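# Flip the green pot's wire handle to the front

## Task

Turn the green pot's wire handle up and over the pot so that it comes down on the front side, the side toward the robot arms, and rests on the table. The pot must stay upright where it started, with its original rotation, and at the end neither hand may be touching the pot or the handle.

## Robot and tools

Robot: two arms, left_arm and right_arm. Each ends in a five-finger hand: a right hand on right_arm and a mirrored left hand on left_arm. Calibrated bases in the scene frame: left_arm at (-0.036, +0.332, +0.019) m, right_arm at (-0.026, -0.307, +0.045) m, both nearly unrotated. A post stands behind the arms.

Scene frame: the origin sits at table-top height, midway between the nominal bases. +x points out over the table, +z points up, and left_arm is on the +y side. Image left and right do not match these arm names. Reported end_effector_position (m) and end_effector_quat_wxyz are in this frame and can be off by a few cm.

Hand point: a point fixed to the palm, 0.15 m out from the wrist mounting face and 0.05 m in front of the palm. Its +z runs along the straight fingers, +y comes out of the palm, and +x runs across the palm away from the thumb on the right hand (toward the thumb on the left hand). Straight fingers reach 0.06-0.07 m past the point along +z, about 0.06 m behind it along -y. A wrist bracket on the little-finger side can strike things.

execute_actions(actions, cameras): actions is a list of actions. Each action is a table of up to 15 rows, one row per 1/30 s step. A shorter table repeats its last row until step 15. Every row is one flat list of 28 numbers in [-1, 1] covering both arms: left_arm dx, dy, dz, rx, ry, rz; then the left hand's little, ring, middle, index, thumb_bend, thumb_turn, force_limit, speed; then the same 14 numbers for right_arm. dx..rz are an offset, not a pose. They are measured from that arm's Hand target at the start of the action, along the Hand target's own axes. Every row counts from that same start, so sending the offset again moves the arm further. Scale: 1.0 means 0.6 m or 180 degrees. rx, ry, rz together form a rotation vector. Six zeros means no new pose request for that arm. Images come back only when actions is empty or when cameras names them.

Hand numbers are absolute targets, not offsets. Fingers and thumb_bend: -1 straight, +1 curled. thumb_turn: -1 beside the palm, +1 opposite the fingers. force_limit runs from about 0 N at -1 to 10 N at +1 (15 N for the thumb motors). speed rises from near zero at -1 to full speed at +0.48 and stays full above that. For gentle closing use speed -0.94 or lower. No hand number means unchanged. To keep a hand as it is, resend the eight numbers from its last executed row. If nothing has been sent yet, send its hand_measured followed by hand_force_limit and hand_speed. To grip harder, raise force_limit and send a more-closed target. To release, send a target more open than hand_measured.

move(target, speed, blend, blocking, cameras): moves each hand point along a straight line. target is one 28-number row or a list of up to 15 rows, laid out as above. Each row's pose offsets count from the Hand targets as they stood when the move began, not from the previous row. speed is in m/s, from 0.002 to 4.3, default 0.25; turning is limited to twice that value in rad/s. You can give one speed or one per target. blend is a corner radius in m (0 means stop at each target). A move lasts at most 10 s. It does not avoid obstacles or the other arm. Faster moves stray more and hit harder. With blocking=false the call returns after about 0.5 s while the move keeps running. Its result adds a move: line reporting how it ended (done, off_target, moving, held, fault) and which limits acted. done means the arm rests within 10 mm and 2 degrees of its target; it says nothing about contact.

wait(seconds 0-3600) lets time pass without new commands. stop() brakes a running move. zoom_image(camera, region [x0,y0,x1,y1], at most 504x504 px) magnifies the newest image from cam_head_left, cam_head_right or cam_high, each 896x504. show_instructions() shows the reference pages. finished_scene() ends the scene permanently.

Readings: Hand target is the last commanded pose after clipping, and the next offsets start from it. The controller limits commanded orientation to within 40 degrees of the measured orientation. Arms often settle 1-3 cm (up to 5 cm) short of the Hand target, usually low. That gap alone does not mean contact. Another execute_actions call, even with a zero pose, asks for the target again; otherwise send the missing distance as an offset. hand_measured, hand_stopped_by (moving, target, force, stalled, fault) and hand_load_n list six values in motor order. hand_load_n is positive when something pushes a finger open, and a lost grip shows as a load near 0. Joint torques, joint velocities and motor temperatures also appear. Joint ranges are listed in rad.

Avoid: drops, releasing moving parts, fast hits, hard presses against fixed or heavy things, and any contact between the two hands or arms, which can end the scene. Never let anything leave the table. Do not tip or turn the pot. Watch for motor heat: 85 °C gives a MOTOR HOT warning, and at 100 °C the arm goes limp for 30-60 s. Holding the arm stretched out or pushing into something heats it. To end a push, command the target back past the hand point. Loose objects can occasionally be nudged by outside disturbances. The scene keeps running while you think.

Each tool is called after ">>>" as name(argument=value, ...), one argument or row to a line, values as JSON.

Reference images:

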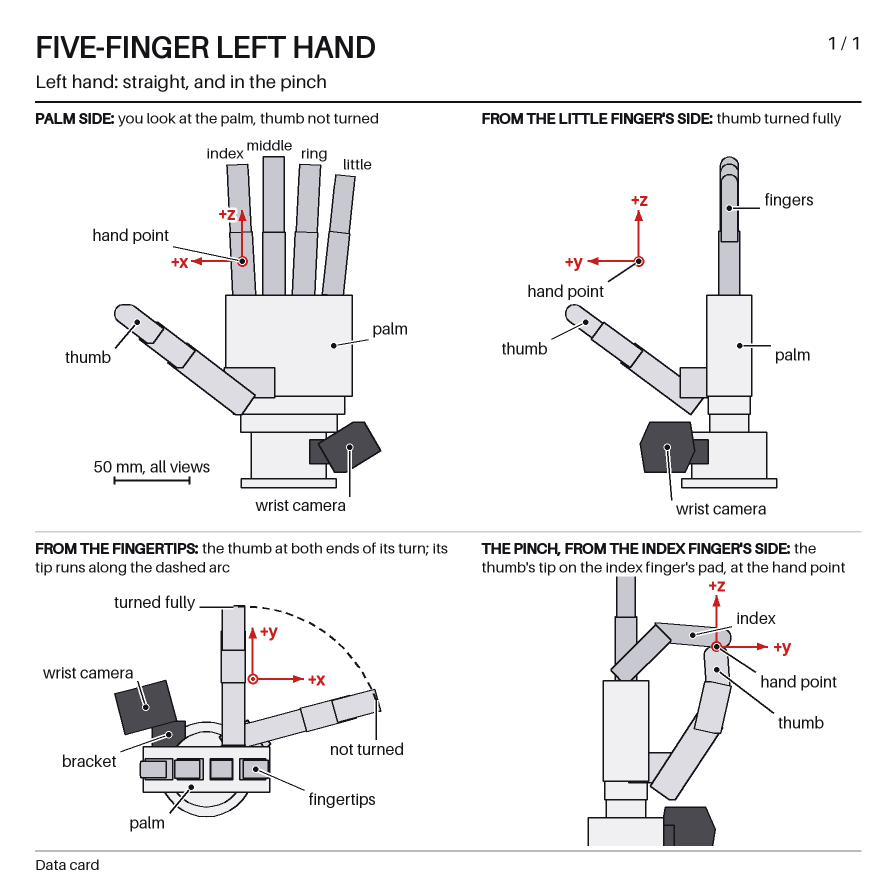

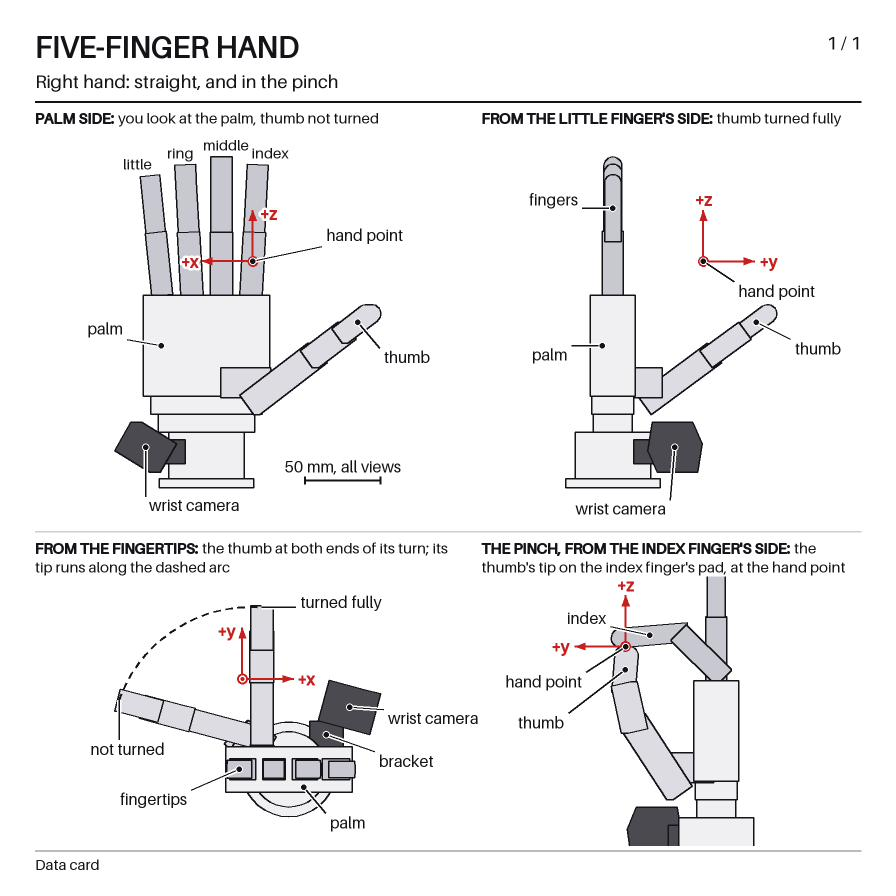

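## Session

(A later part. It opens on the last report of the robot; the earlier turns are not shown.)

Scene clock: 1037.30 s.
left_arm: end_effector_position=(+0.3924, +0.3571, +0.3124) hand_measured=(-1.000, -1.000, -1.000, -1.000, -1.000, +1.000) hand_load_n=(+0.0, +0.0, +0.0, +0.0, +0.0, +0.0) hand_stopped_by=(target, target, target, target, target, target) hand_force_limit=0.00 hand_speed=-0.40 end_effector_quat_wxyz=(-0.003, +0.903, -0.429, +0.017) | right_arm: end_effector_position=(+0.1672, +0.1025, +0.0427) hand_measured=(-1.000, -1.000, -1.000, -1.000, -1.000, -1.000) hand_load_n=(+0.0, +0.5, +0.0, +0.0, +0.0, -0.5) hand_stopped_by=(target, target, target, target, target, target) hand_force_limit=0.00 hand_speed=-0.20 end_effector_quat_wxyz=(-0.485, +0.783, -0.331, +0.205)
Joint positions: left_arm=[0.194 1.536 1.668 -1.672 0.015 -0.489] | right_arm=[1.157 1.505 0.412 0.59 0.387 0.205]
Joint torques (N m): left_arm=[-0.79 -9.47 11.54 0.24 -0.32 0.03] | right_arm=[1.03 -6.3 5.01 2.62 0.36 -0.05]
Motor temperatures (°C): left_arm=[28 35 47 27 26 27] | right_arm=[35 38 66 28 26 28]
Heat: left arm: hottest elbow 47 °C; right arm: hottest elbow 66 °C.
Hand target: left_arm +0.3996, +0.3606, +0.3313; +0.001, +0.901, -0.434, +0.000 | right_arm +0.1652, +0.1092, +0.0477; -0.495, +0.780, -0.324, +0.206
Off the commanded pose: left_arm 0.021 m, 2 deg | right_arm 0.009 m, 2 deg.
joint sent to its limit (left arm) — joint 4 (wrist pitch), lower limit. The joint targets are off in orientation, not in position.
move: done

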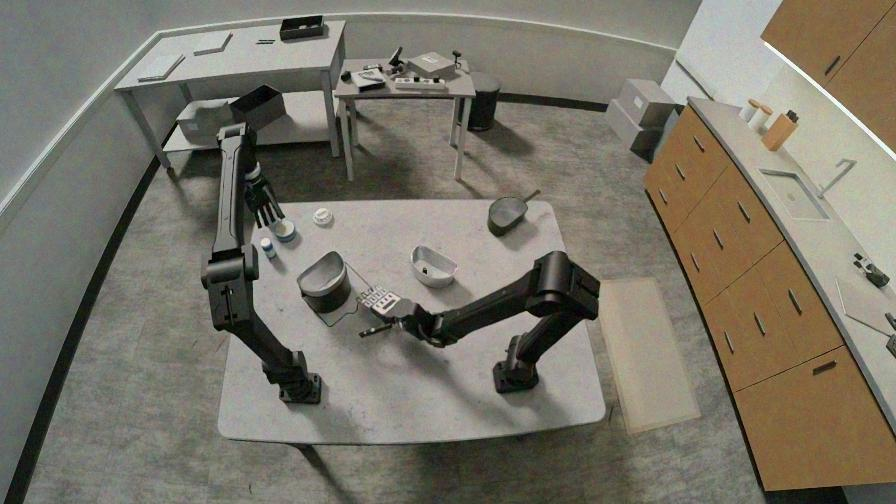

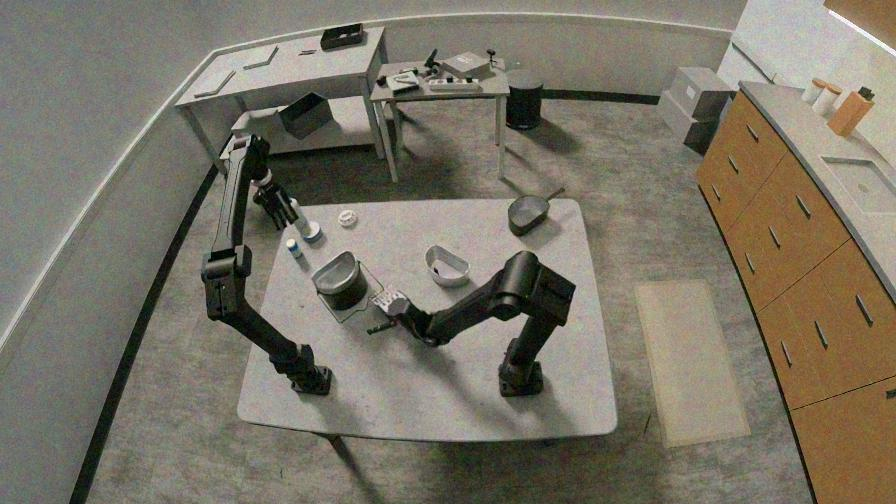

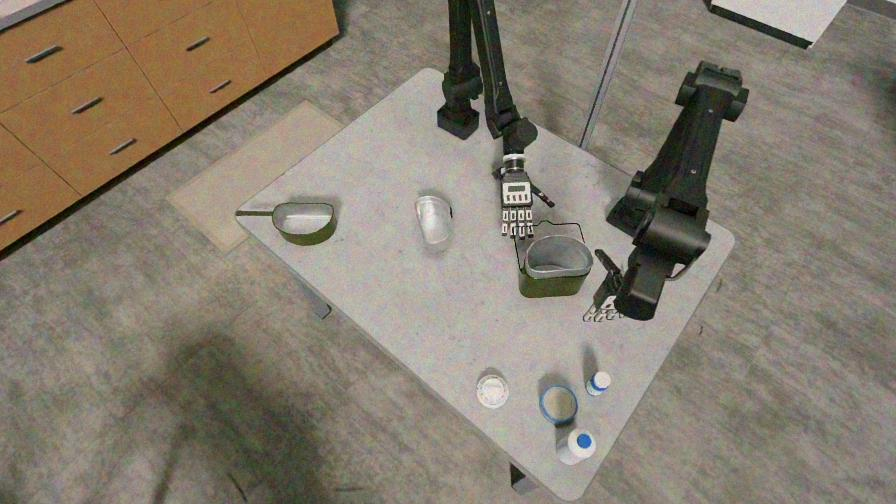

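>>> move(
  target=[
    [0,0,0,0,0,0,-1,-1,-1,-1,-1,1,0,-0.4,0,0.044,0.023,-0.044,0,0,-1,-1,-1,-1,-1,-1,0,-0.2],
    [0,0,0,0,0,0,-1,-1,-1,-1,-1,1,0,-0.4,0.001,0.068,0.053,-0.044,0,0,-1,-1,-1,-1,-1,-1,0,-0.2],
  ],
  speed=0.06,
  blend=0.005,
  cameras=["cam_high","cam_head_left","cam_head_right"],
)

>>> zoom_image(
  camera="cam_high",
  region=[490, 150, 640, 300],
)

>>> zoom_image(
  camera="cam_head_left",
  region=[280, 240, 400, 350],
)

>>> zoom_image(
  camera="cam_head_right",
  region=[300, 240, 420, 350],
)

Scene clock: 1059.67 s.
left_arm: end_effector_position=(+0.3924, +0.3571, +0.3124) hand_measured=(-1.000, -1.000, -1.000, -1.000, -1.000, +1.000) hand_load_n=(+0.0, +0.0, +0.0, -0.5, +0.0, +0.0) hand_stopped_by=(target, target, target, target, target, target) hand_force_limit=0.00 hand_speed=-0.40 end_effector_quat_wxyz=(-0.003, +0.903, -0.429, +0.017) | right_arm: end_effector_position=(+0.1630, +0.1022, -0.0102) hand_measured=(-1.000, -1.000, -1.000, -1.000, -1.000, -1.000) hand_load_n=(+0.0, +0.0, +0.0, -0.5, +0.0, +0.0) hand_stopped_by=(target, target, target, target, target, target) hand_force_limit=0.00 hand_speed=-0.20 end_effector_quat_wxyz=(-0.425, +0.823, -0.330, +0.184)
Joint positions: left_arm=[0.194 1.536 1.668 -1.672 0.015 -0.489] | right_arm=[1.14 1.647 0.471 0.528 0.332 0.216]
Joint torques (N m): left_arm=[-1.08 -9.58 11.52 0.12 -0.28 0.04] | right_arm=[-0.79 -6.95 6.06 2.29 -0.02 0.1]
Motor temperatures (°C): left_arm=[28 35 49 27 26 27] | right_arm=[35 38 61 29 26 28]
Heat: left arm: hottest elbow 49 °C; right arm: hottest elbow 61 °C.
Hand target: left_arm +0.3996, +0.3606, +0.3313; +0.001, +0.901, -0.434, +0.000 | right_arm +0.1737, +0.1167, -0.0028; -0.440, +0.812, -0.337, +0.183
Off the commanded pose: left_arm 0.021 m, 2 deg | right_arm 0.020 m, 2 deg.
joint sent to its limit (left arm) — joint 4 (wrist pitch), lower limit. The joint targets are off in orientation, not in position.
move: off_target (right_arm)

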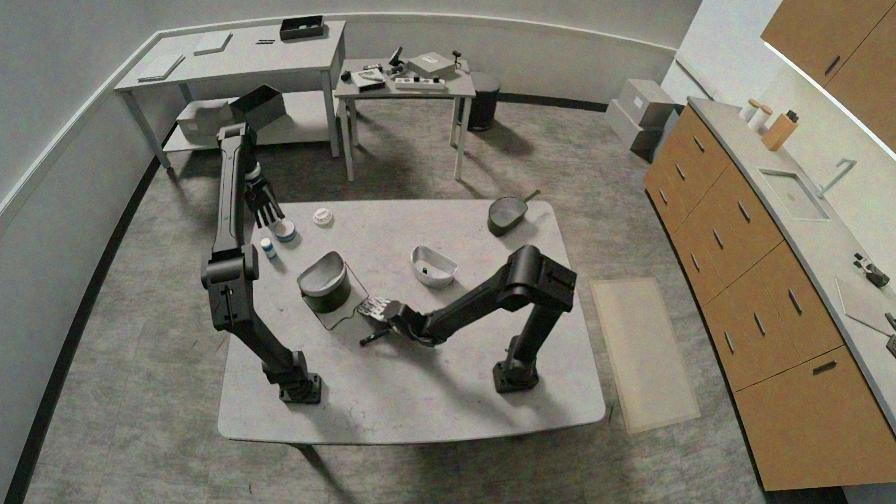

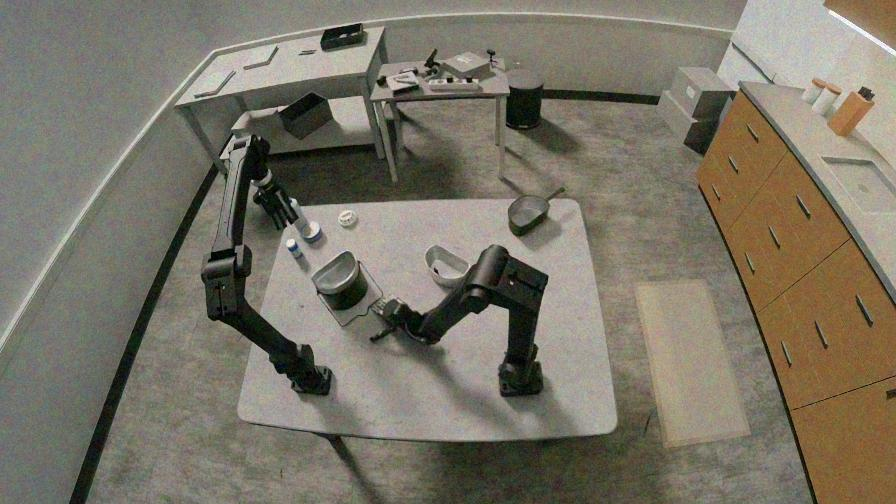

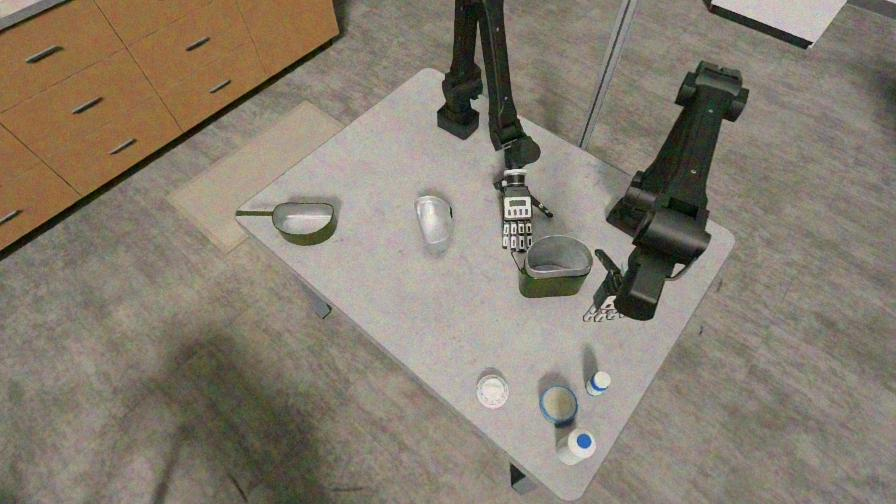

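Scaled by 3.360.

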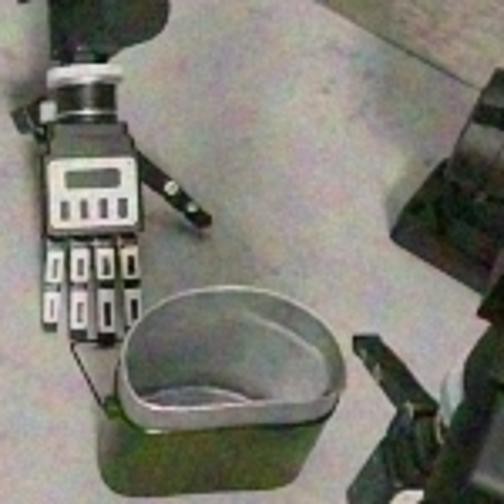

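Scaled by 4.200.

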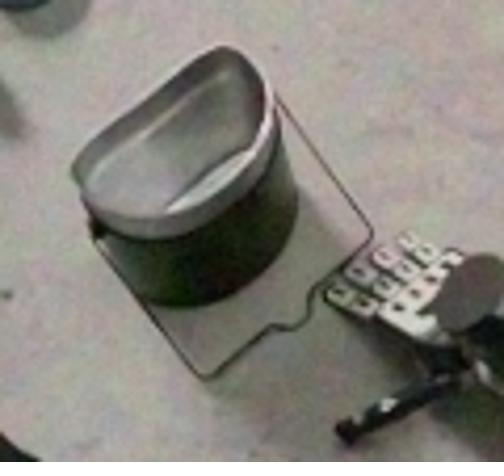

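Scaled by 4.200.

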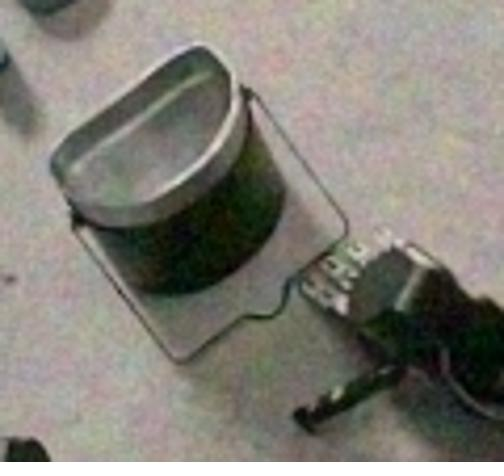

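>>> move(
  target=[
    [0,0,0,0,0,0,-1,-1,-1,-1,-1,1,0,-0.4,-0.0035,0.054,-0.086,0,0,0,-1,-1,-1,-1,-1,-1,0,-0.2],
    [0,0,0,0,0,0,-1,-1,-1,-1,-1,1,0,-0.4,-0.0035,-0.086,-0.177,0,0,0,-1,-1,-1,-1,-1,-1,0,-0.2],
  ],
  speed=[0.05,0.15],
  cameras=["cam_high","cam_head_left","cam_head_right"],
)

>>> zoom_image(
  camera="cam_high",
  region=[490, 150, 640, 300],
)

>>> zoom_image(
  camera="cam_head_left",
  region=[280, 240, 400, 350],
)

>>> zoom_image(
  camera="cam_head_right",
  region=[300, 240, 420, 350],
)

Scene clock: 1080.83 s.
left_arm: end_effector_position=(+0.3924, +0.3571, +0.3124) hand_measured=(-1.000, -1.000, -1.000, -1.000, -1.000, +1.000) hand_load_n=(+0.0, +0.0, +0.0, +0.0, +0.0, +0.0) hand_stopped_by=(target, target, target, target, target, target) hand_force_limit=0.00 hand_speed=-0.40 end_effector_quat_wxyz=(-0.003, +0.903, -0.429, +0.017) | right_arm: end_effector_position=(+0.1281, +0.0573, +0.0808) hand_measured=(-1.000, -1.000, -1.000, -1.000, -1.000, -1.000) hand_load_n=(+0.0, +0.0, +0.0, +0.0, +0.0, +0.0) hand_stopped_by=(target, target, target, target, target, target) hand_force_limit=0.00 hand_speed=-0.20 end_effector_quat_wxyz=(-0.423, +0.820, -0.336, +0.187)
Joint positions: left_arm=[0.194 1.536 1.668 -1.672 0.015 -0.489] | right_arm=[1.205 1.167 0.408 0.09 0.396 0.268]
Joint torques (N m): left_arm=[-1.03 -9.7 11.52 0.13 -0.32 0.02] | right_arm=[1.03 -4.07 9.1 1.57 0.39 0.15]
Motor temperatures (°C): left_arm=[28 36 51 27 26 27] | right_arm=[35 37 57 29 26 28]
Heat: left arm: hottest elbow 51 °C; right arm: hottest elbow 57 °C.
Hand target: left_arm +0.3996, +0.3606, +0.3313; +0.001, +0.901, -0.434, +0.000 | right_arm +0.1291, +0.0753, +0.0984; -0.440, +0.812, -0.337, +0.183
Off the commanded pose: left_arm 0.021 m, 2 deg | right_arm 0.025 m, 2 deg.
joint sent to its limit (left arm) — joint 4 (wrist pitch), lower limit. The joint targets are off in orientation, not in position.
move: off_target (right_arm)

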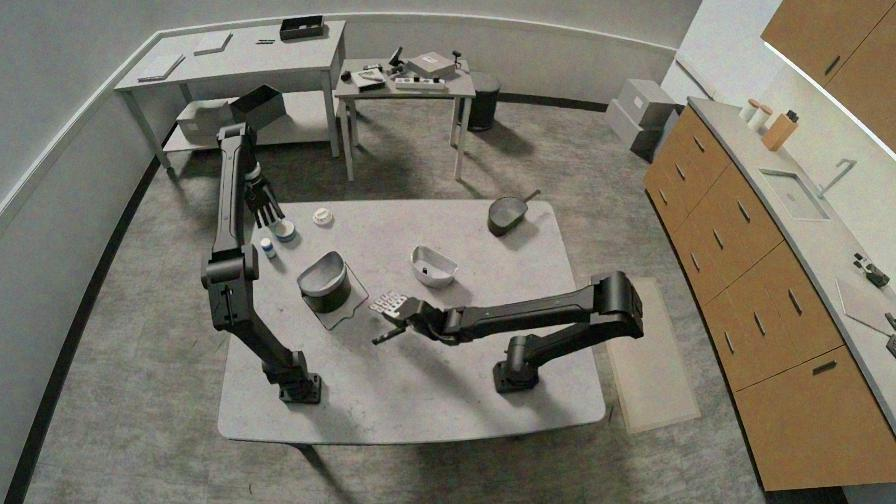

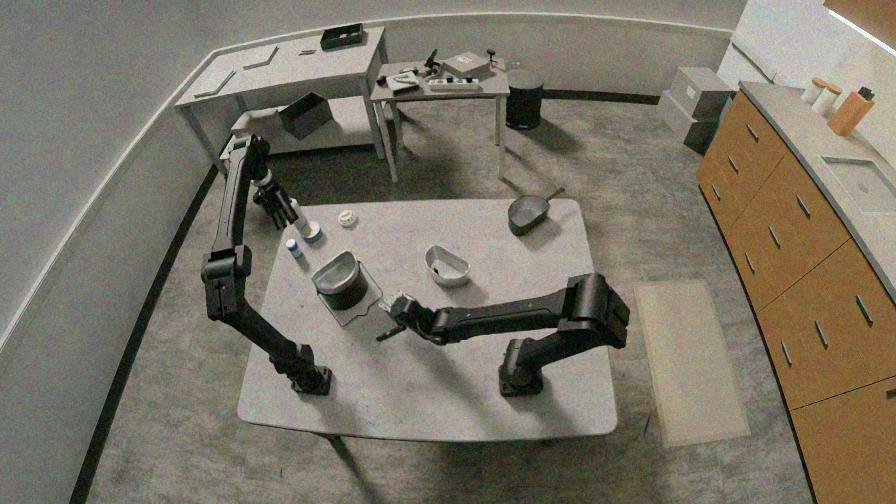

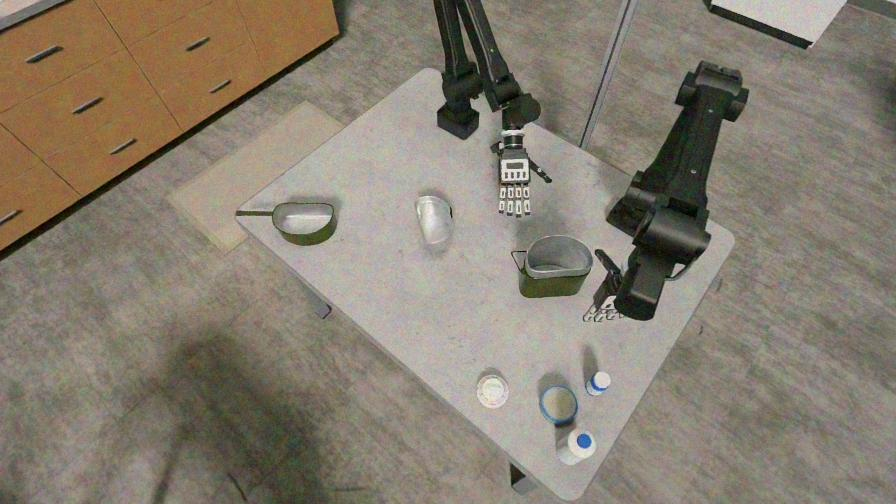

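Scaled by 3.360.

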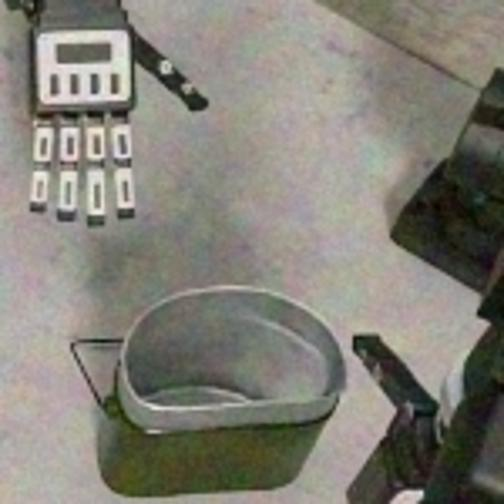

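Scaled by 4.200.

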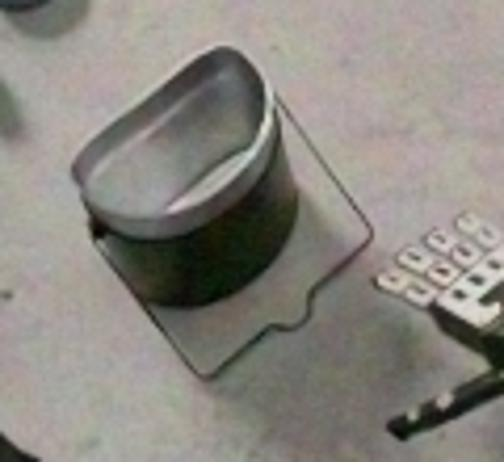

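Scaled by 4.200.

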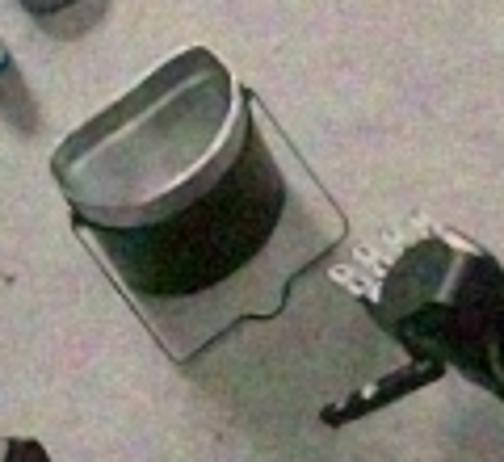

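>>> zoom_image(
  camera="cam_high",
  region=[500, 215, 610, 325],
)

Scaled by 4.582.

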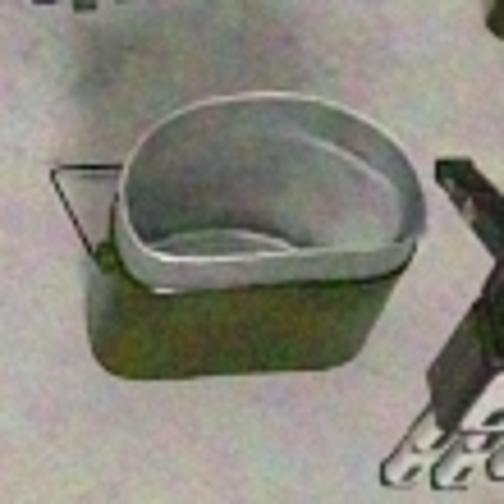

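>>> move(
  target=[
    [0.110,0.1635,0.330,-0.0556,0,0.042,-1,-1,-1,-1,-1,-1,0,-0.3,0,0,0,0,0,0,-1,-1,-1,-1,-1,-1,0,-0.2],
  ],
  speed=0.15,
  cameras=["cam_high","cam_head_left","cam_head_right"],
)

>>> zoom_image(
  camera="cam_high",
  region=[490, 170, 640, 320],
)

>>> zoom_image(
  camera="cam_head_left",
  region=[270, 220, 400, 350],
)

Scene clock: 1147.50 s.
left_arm: end_effector_position=(+0.3612, +0.2513, +0.1350) hand_measured=(-1.000, -1.000, -1.000, -1.000, -1.000, -1.000) hand_load_n=(+0.0, +0.0, +0.0, +0.0, +0.5, +0.0) hand_stopped_by=(target, target, target, target, target, target) hand_force_limit=0.00 hand_speed=-0.30 end_effector_quat_wxyz=(+0.080, +0.866, -0.492, -0.041) | right_arm: end_effector_position=(+0.1281, +0.0572, +0.0807) hand_measured=(-1.000, -1.000, -1.000, -1.000, -1.000, -1.000) hand_load_n=(+0.0, +0.0, +0.0, +0.0, +0.0, +0.0) hand_stopped_by=(target, target, target, target, target, target) hand_force_limit=0.00 hand_speed=-0.20 end_effector_quat_wxyz=(-0.423, +0.821, -0.336, +0.187)
Joint positions: left_arm=[-0.011 1.638 1.277 -1.36 0.101 -0.539] | right_arm=[1.205 1.167 0.408 0.09 0.396 0.268]
Joint torques (N m): left_arm=[-1.73 -9.88 6.89 0.58 -0.06 -0.2] | right_arm=[1.03 -4.07 9.09 1.4 0.4 0.14]
Motor temperatures (°C): left_arm=[28 36 52 27 26 27] | right_arm=[35 36 61 28 26 28]
Heat: left arm: hottest elbow 52 °C; right arm: hottest elbow 61 °C.
Hand target: left_arm +0.3639, +0.2475, +0.1336; +0.079, +0.867, -0.491, -0.038 | right_arm +0.1291, +0.0753, +0.0984; -0.440, +0.812, -0.337, +0.183
Off the commanded pose: left_arm 0.005 m, 0 deg | right_arm 0.025 m, 2 deg.
move: done

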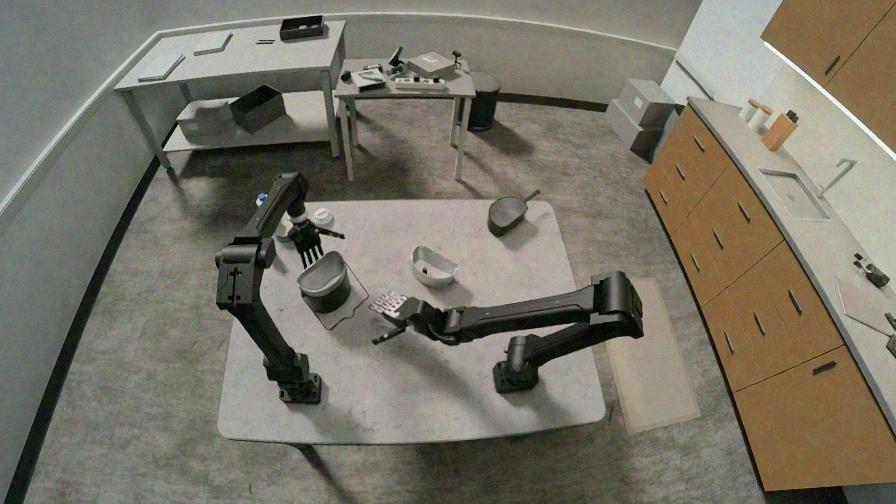

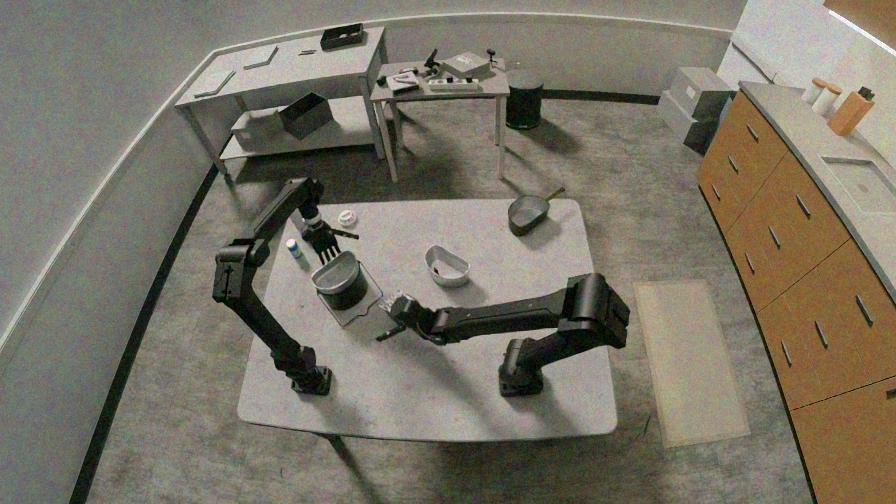

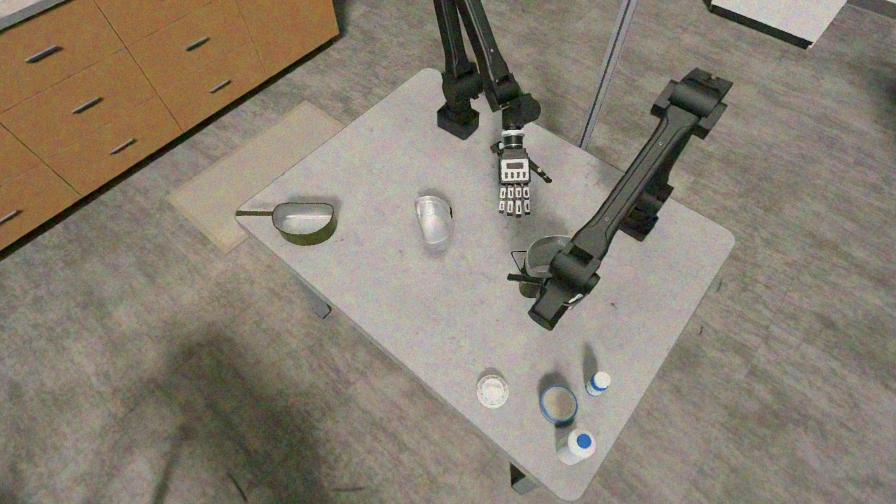

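Scaled by 3.360.

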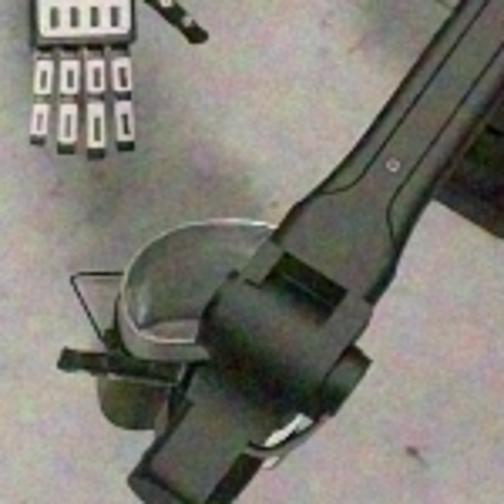

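Scaled by 3.877.

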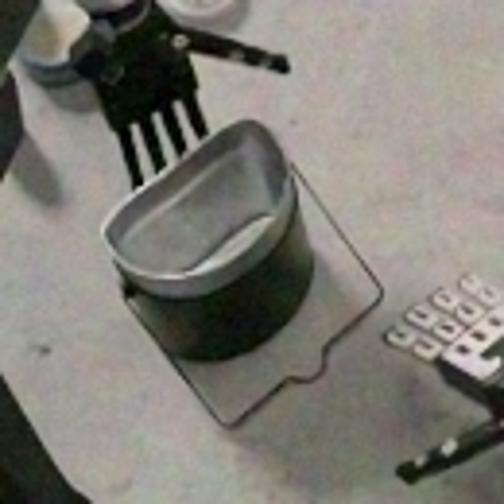

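>>> move(
  target=[
    [0,0.128,0.033,0,0,0,-1,-1,-1,-1,-1,-1,0,-0.3,0,0,0,0,0,0,-1,-1,-1,-1,-1,-1,0,-0.2],
  ],
  speed=0.06,
  cameras=["cam_high","cam_head_left","cam_head_right"],
)

>>> zoom_image(
  camera="cam_high",
  region=[500, 215, 610, 325],
)

>>> zoom_image(
  camera="cam_head_left",
  region=[270, 220, 400, 350],
)

>>> zoom_image(
  camera="cam_head_right",
  region=[290, 220, 420, 350],
)

Scene clock: 1161.73 s.
left_arm: end_effector_position=(+0.2973, +0.2115, +0.1246) hand_measured=(-1.000, -1.000, -1.000, -1.000, -1.000, -1.000) hand_load_n=(+0.0, +0.0, +0.0, +0.0, +0.0, +0.0) hand_stopped_by=(target, target, target, target, target, target) hand_force_limit=0.00 hand_speed=-0.30 end_effector_quat_wxyz=(+0.081, +0.867, -0.490, -0.045) | right_arm: end_effector_position=(+0.1281, +0.0572, +0.0807) hand_measured=(-1.000, -1.000, -1.000, -1.000, -1.000, -1.000) hand_load_n=(+0.0, +0.0, +0.0, +0.0, +0.0, +0.0) hand_stopped_by=(target, target, target, target, target, target) hand_force_limit=0.00 hand_speed=-0.20 end_effector_quat_wxyz=(-0.423, +0.821, -0.336, +0.187)
Joint positions: left_arm=[-0.113 1.501 1.083 -1.301 0.114 -0.645] | right_arm=[1.205 1.167 0.408 0.09 0.396 0.268]
Joint torques (N m): left_arm=[-2.2 -9.05 6.26 0.55 -0.03 -0.15] | right_arm=[1.03 -4.07 9.1 1.4 0.4 0.14]
Motor temperatures (°C): left_arm=[28 36 50 27 26 27] | right_arm=[34 36 61 28 26 28]
Heat: left arm: hottest elbow 50 °C; right arm: hottest elbow 61 °C.
Hand target: left_arm +0.2961, +0.2067, +0.1275; +0.080, +0.867, -0.491, -0.038 | right_arm +0.1291, +0.0753, +0.0984; -0.440, +0.812, -0.337, +0.183
Off the commanded pose: left_arm 0.006 m, 1 deg | right_arm 0.025 m, 2 deg.
move: done

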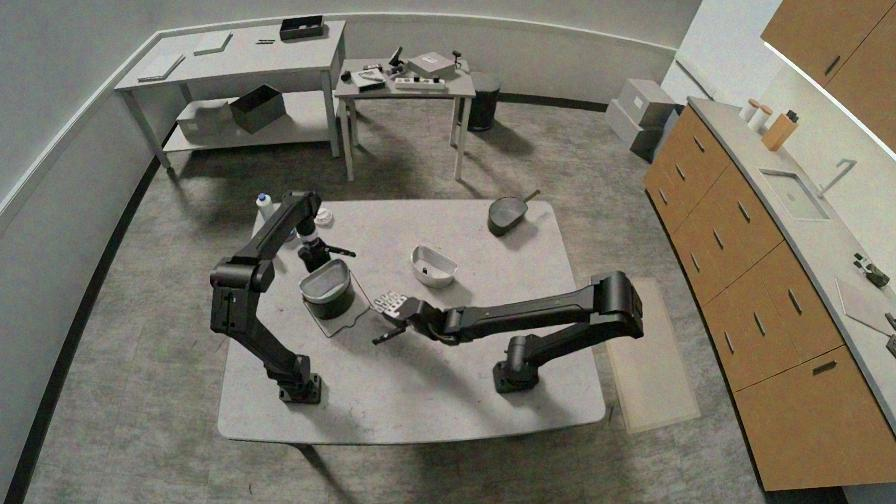

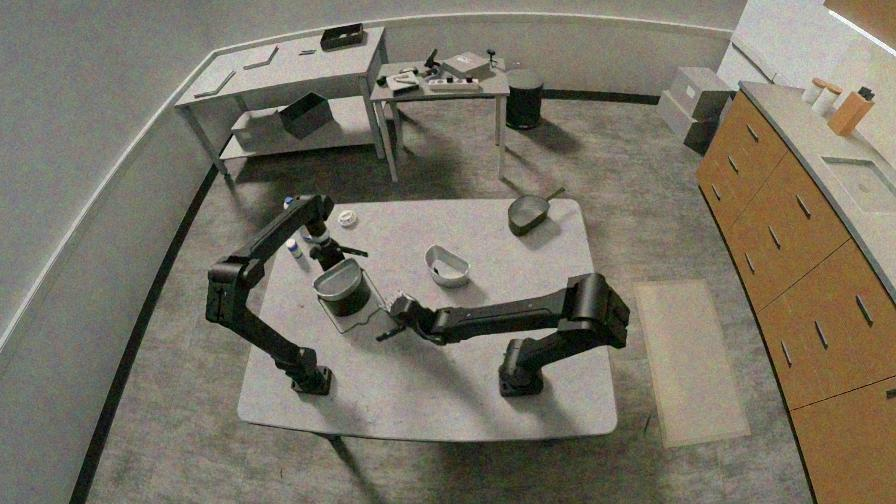

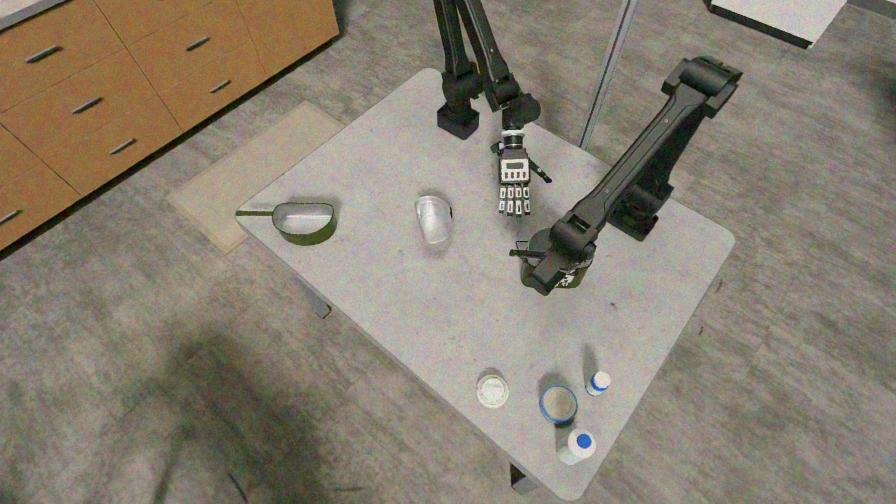

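Scaled by 4.582.

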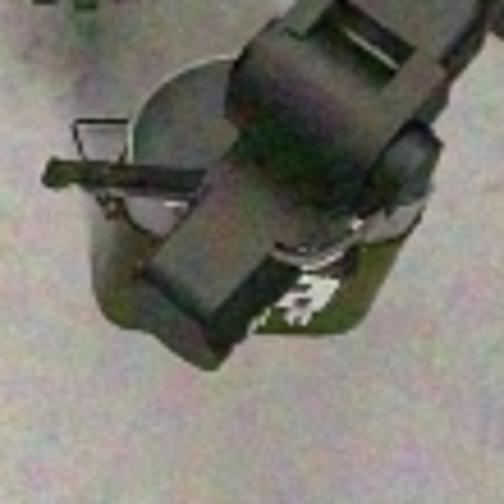

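Scaled by 3.877.

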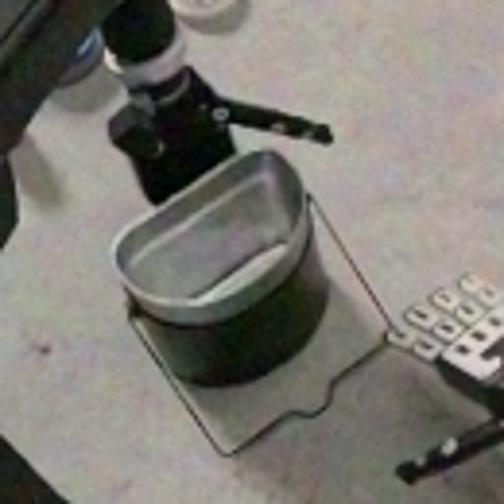

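Scaled by 3.877.

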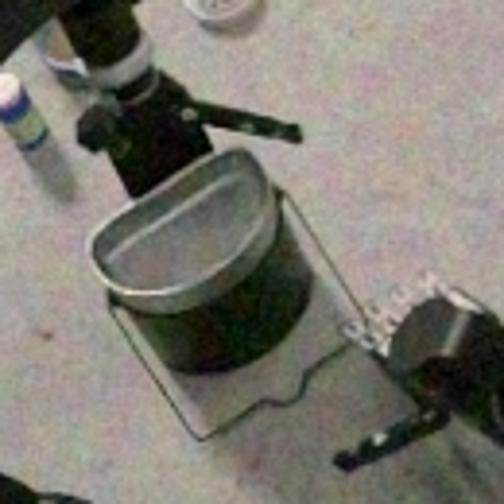

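>>> move(
  target=[
    [0,-0.115,-0.020,0,0,0,-1,-1,-1,-1,-1,-1,0,-0.3,0,-0.08,-0.14,0,0,0,-1,-1,-1,-1,-1,-1,0,-0.2],
    [0,-0.15,-0.22,0,0,0,-1,-1,-1,-1,-1,-1,0,-0.3,0,-0.08,-0.14,0,0,0,-1,-1,-1,-1,-1,-1,0,-0.2],
  ],
  speed=[0.08,0.25],
  blend=0.01,
  cameras=["cam_high","cam_head_left","cam_head_right"],
)

>>> zoom_image(
  camera="cam_high",
  region=[500, 215, 610, 325],
)

>>> zoom_image(
  camera="cam_head_left",
  region=[270, 230, 390, 340],
)

>>> zoom_image(
  camera="cam_head_right",
  region=[290, 230, 410, 340],
)

Scene clock: 1191.27 s.
left_arm: end_effector_position=(+0.3824, +0.2605, +0.2320) hand_measured=(-1.000, -1.000, -1.000, -1.000, -1.000, -1.000) hand_load_n=(+0.0, +0.0, +0.0, +0.0, +0.0, +0.0) hand_stopped_by=(target, target, target, target, target, target) hand_force_limit=0.00 hand_speed=-0.30 end_effector_quat_wxyz=(+0.085, +0.867, -0.489, -0.047) | right_arm: end_effector_position=(+0.0979, +0.0267, +0.1562) hand_measured=(-1.000, -1.000, -1.000, -1.000, -1.000, -1.000) hand_load_n=(-0.5, +0.0, +0.0, +0.0, +0.0, +0.0) hand_stopped_by=(target, target, target, target, target, target) hand_force_limit=0.00 hand_speed=-0.20 end_effector_quat_wxyz=(-0.416, +0.824, -0.335, +0.189)
Joint positions: left_arm=[0.01 1.644 1.542 -1.636 0.101 -0.524] | right_arm=[1.289 0.85 0.481 -0.338 0.462 0.324]
Joint torques (N m): left_arm=[-0.44 -9.76 10.51 -0.34 -0.27 0.02] | right_arm=[1.08 -1.79 11.36 1.36 0.46 0.14]
Motor temperatures (°C): left_arm=[28 37 46 27 26 27] | right_arm=[34 36 62 28 26 28]
Heat: left arm: hottest elbow 46 °C; right arm: hottest elbow 62 °C.
Hand target: left_arm +0.3912, +0.2654, +0.2418; +0.080, +0.867, -0.491, -0.038 | right_arm +0.0978, +0.0442, +0.1845; -0.440, +0.812, -0.337, +0.183
Off the commanded pose: left_arm 0.014 m, 1 deg | right_arm 0.033 m, 3 deg.
move: off_target (left_arm, right_arm)

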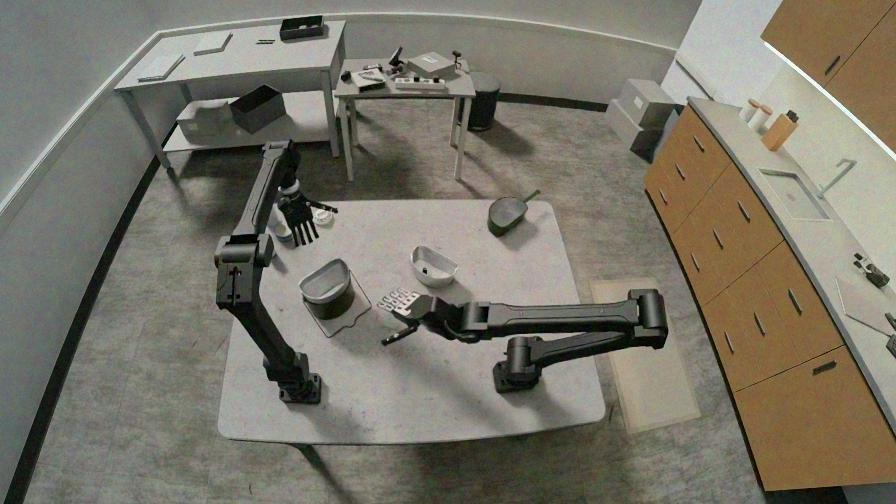

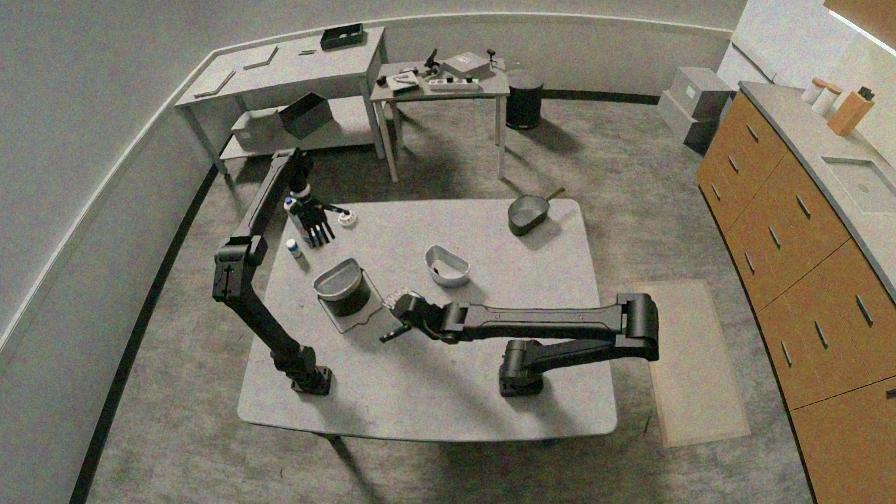

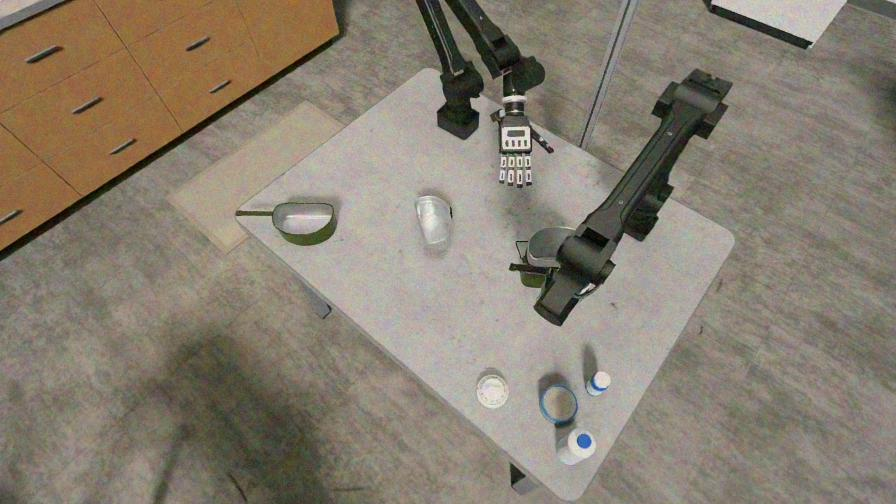

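Scaled by 4.582.

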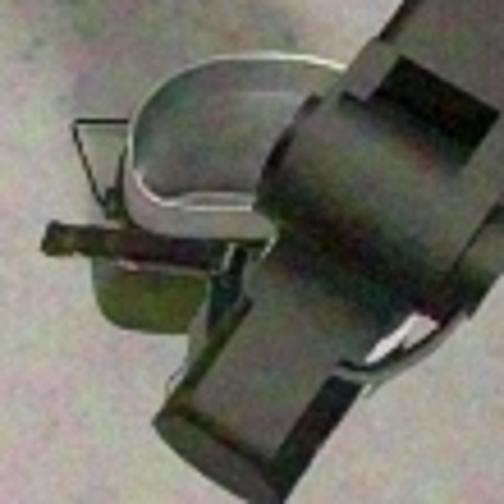

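Scaled by 4.200.

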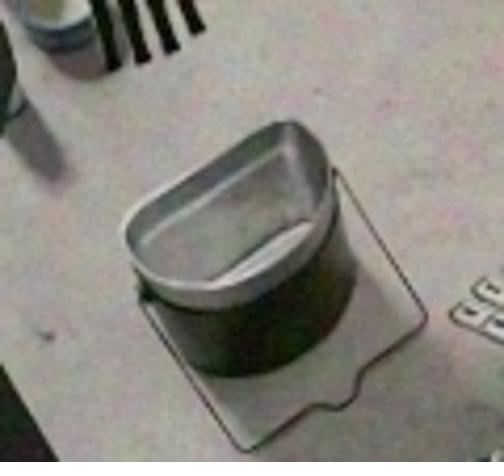

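Scaled by 4.200.

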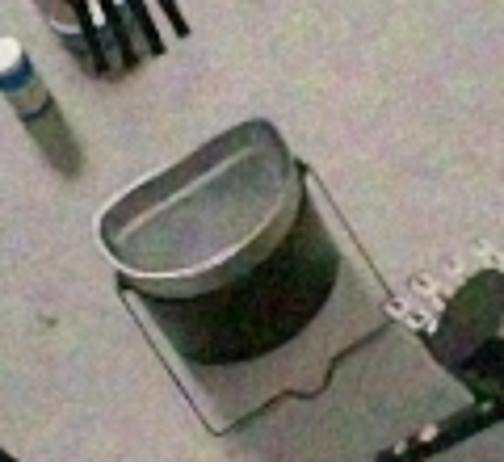

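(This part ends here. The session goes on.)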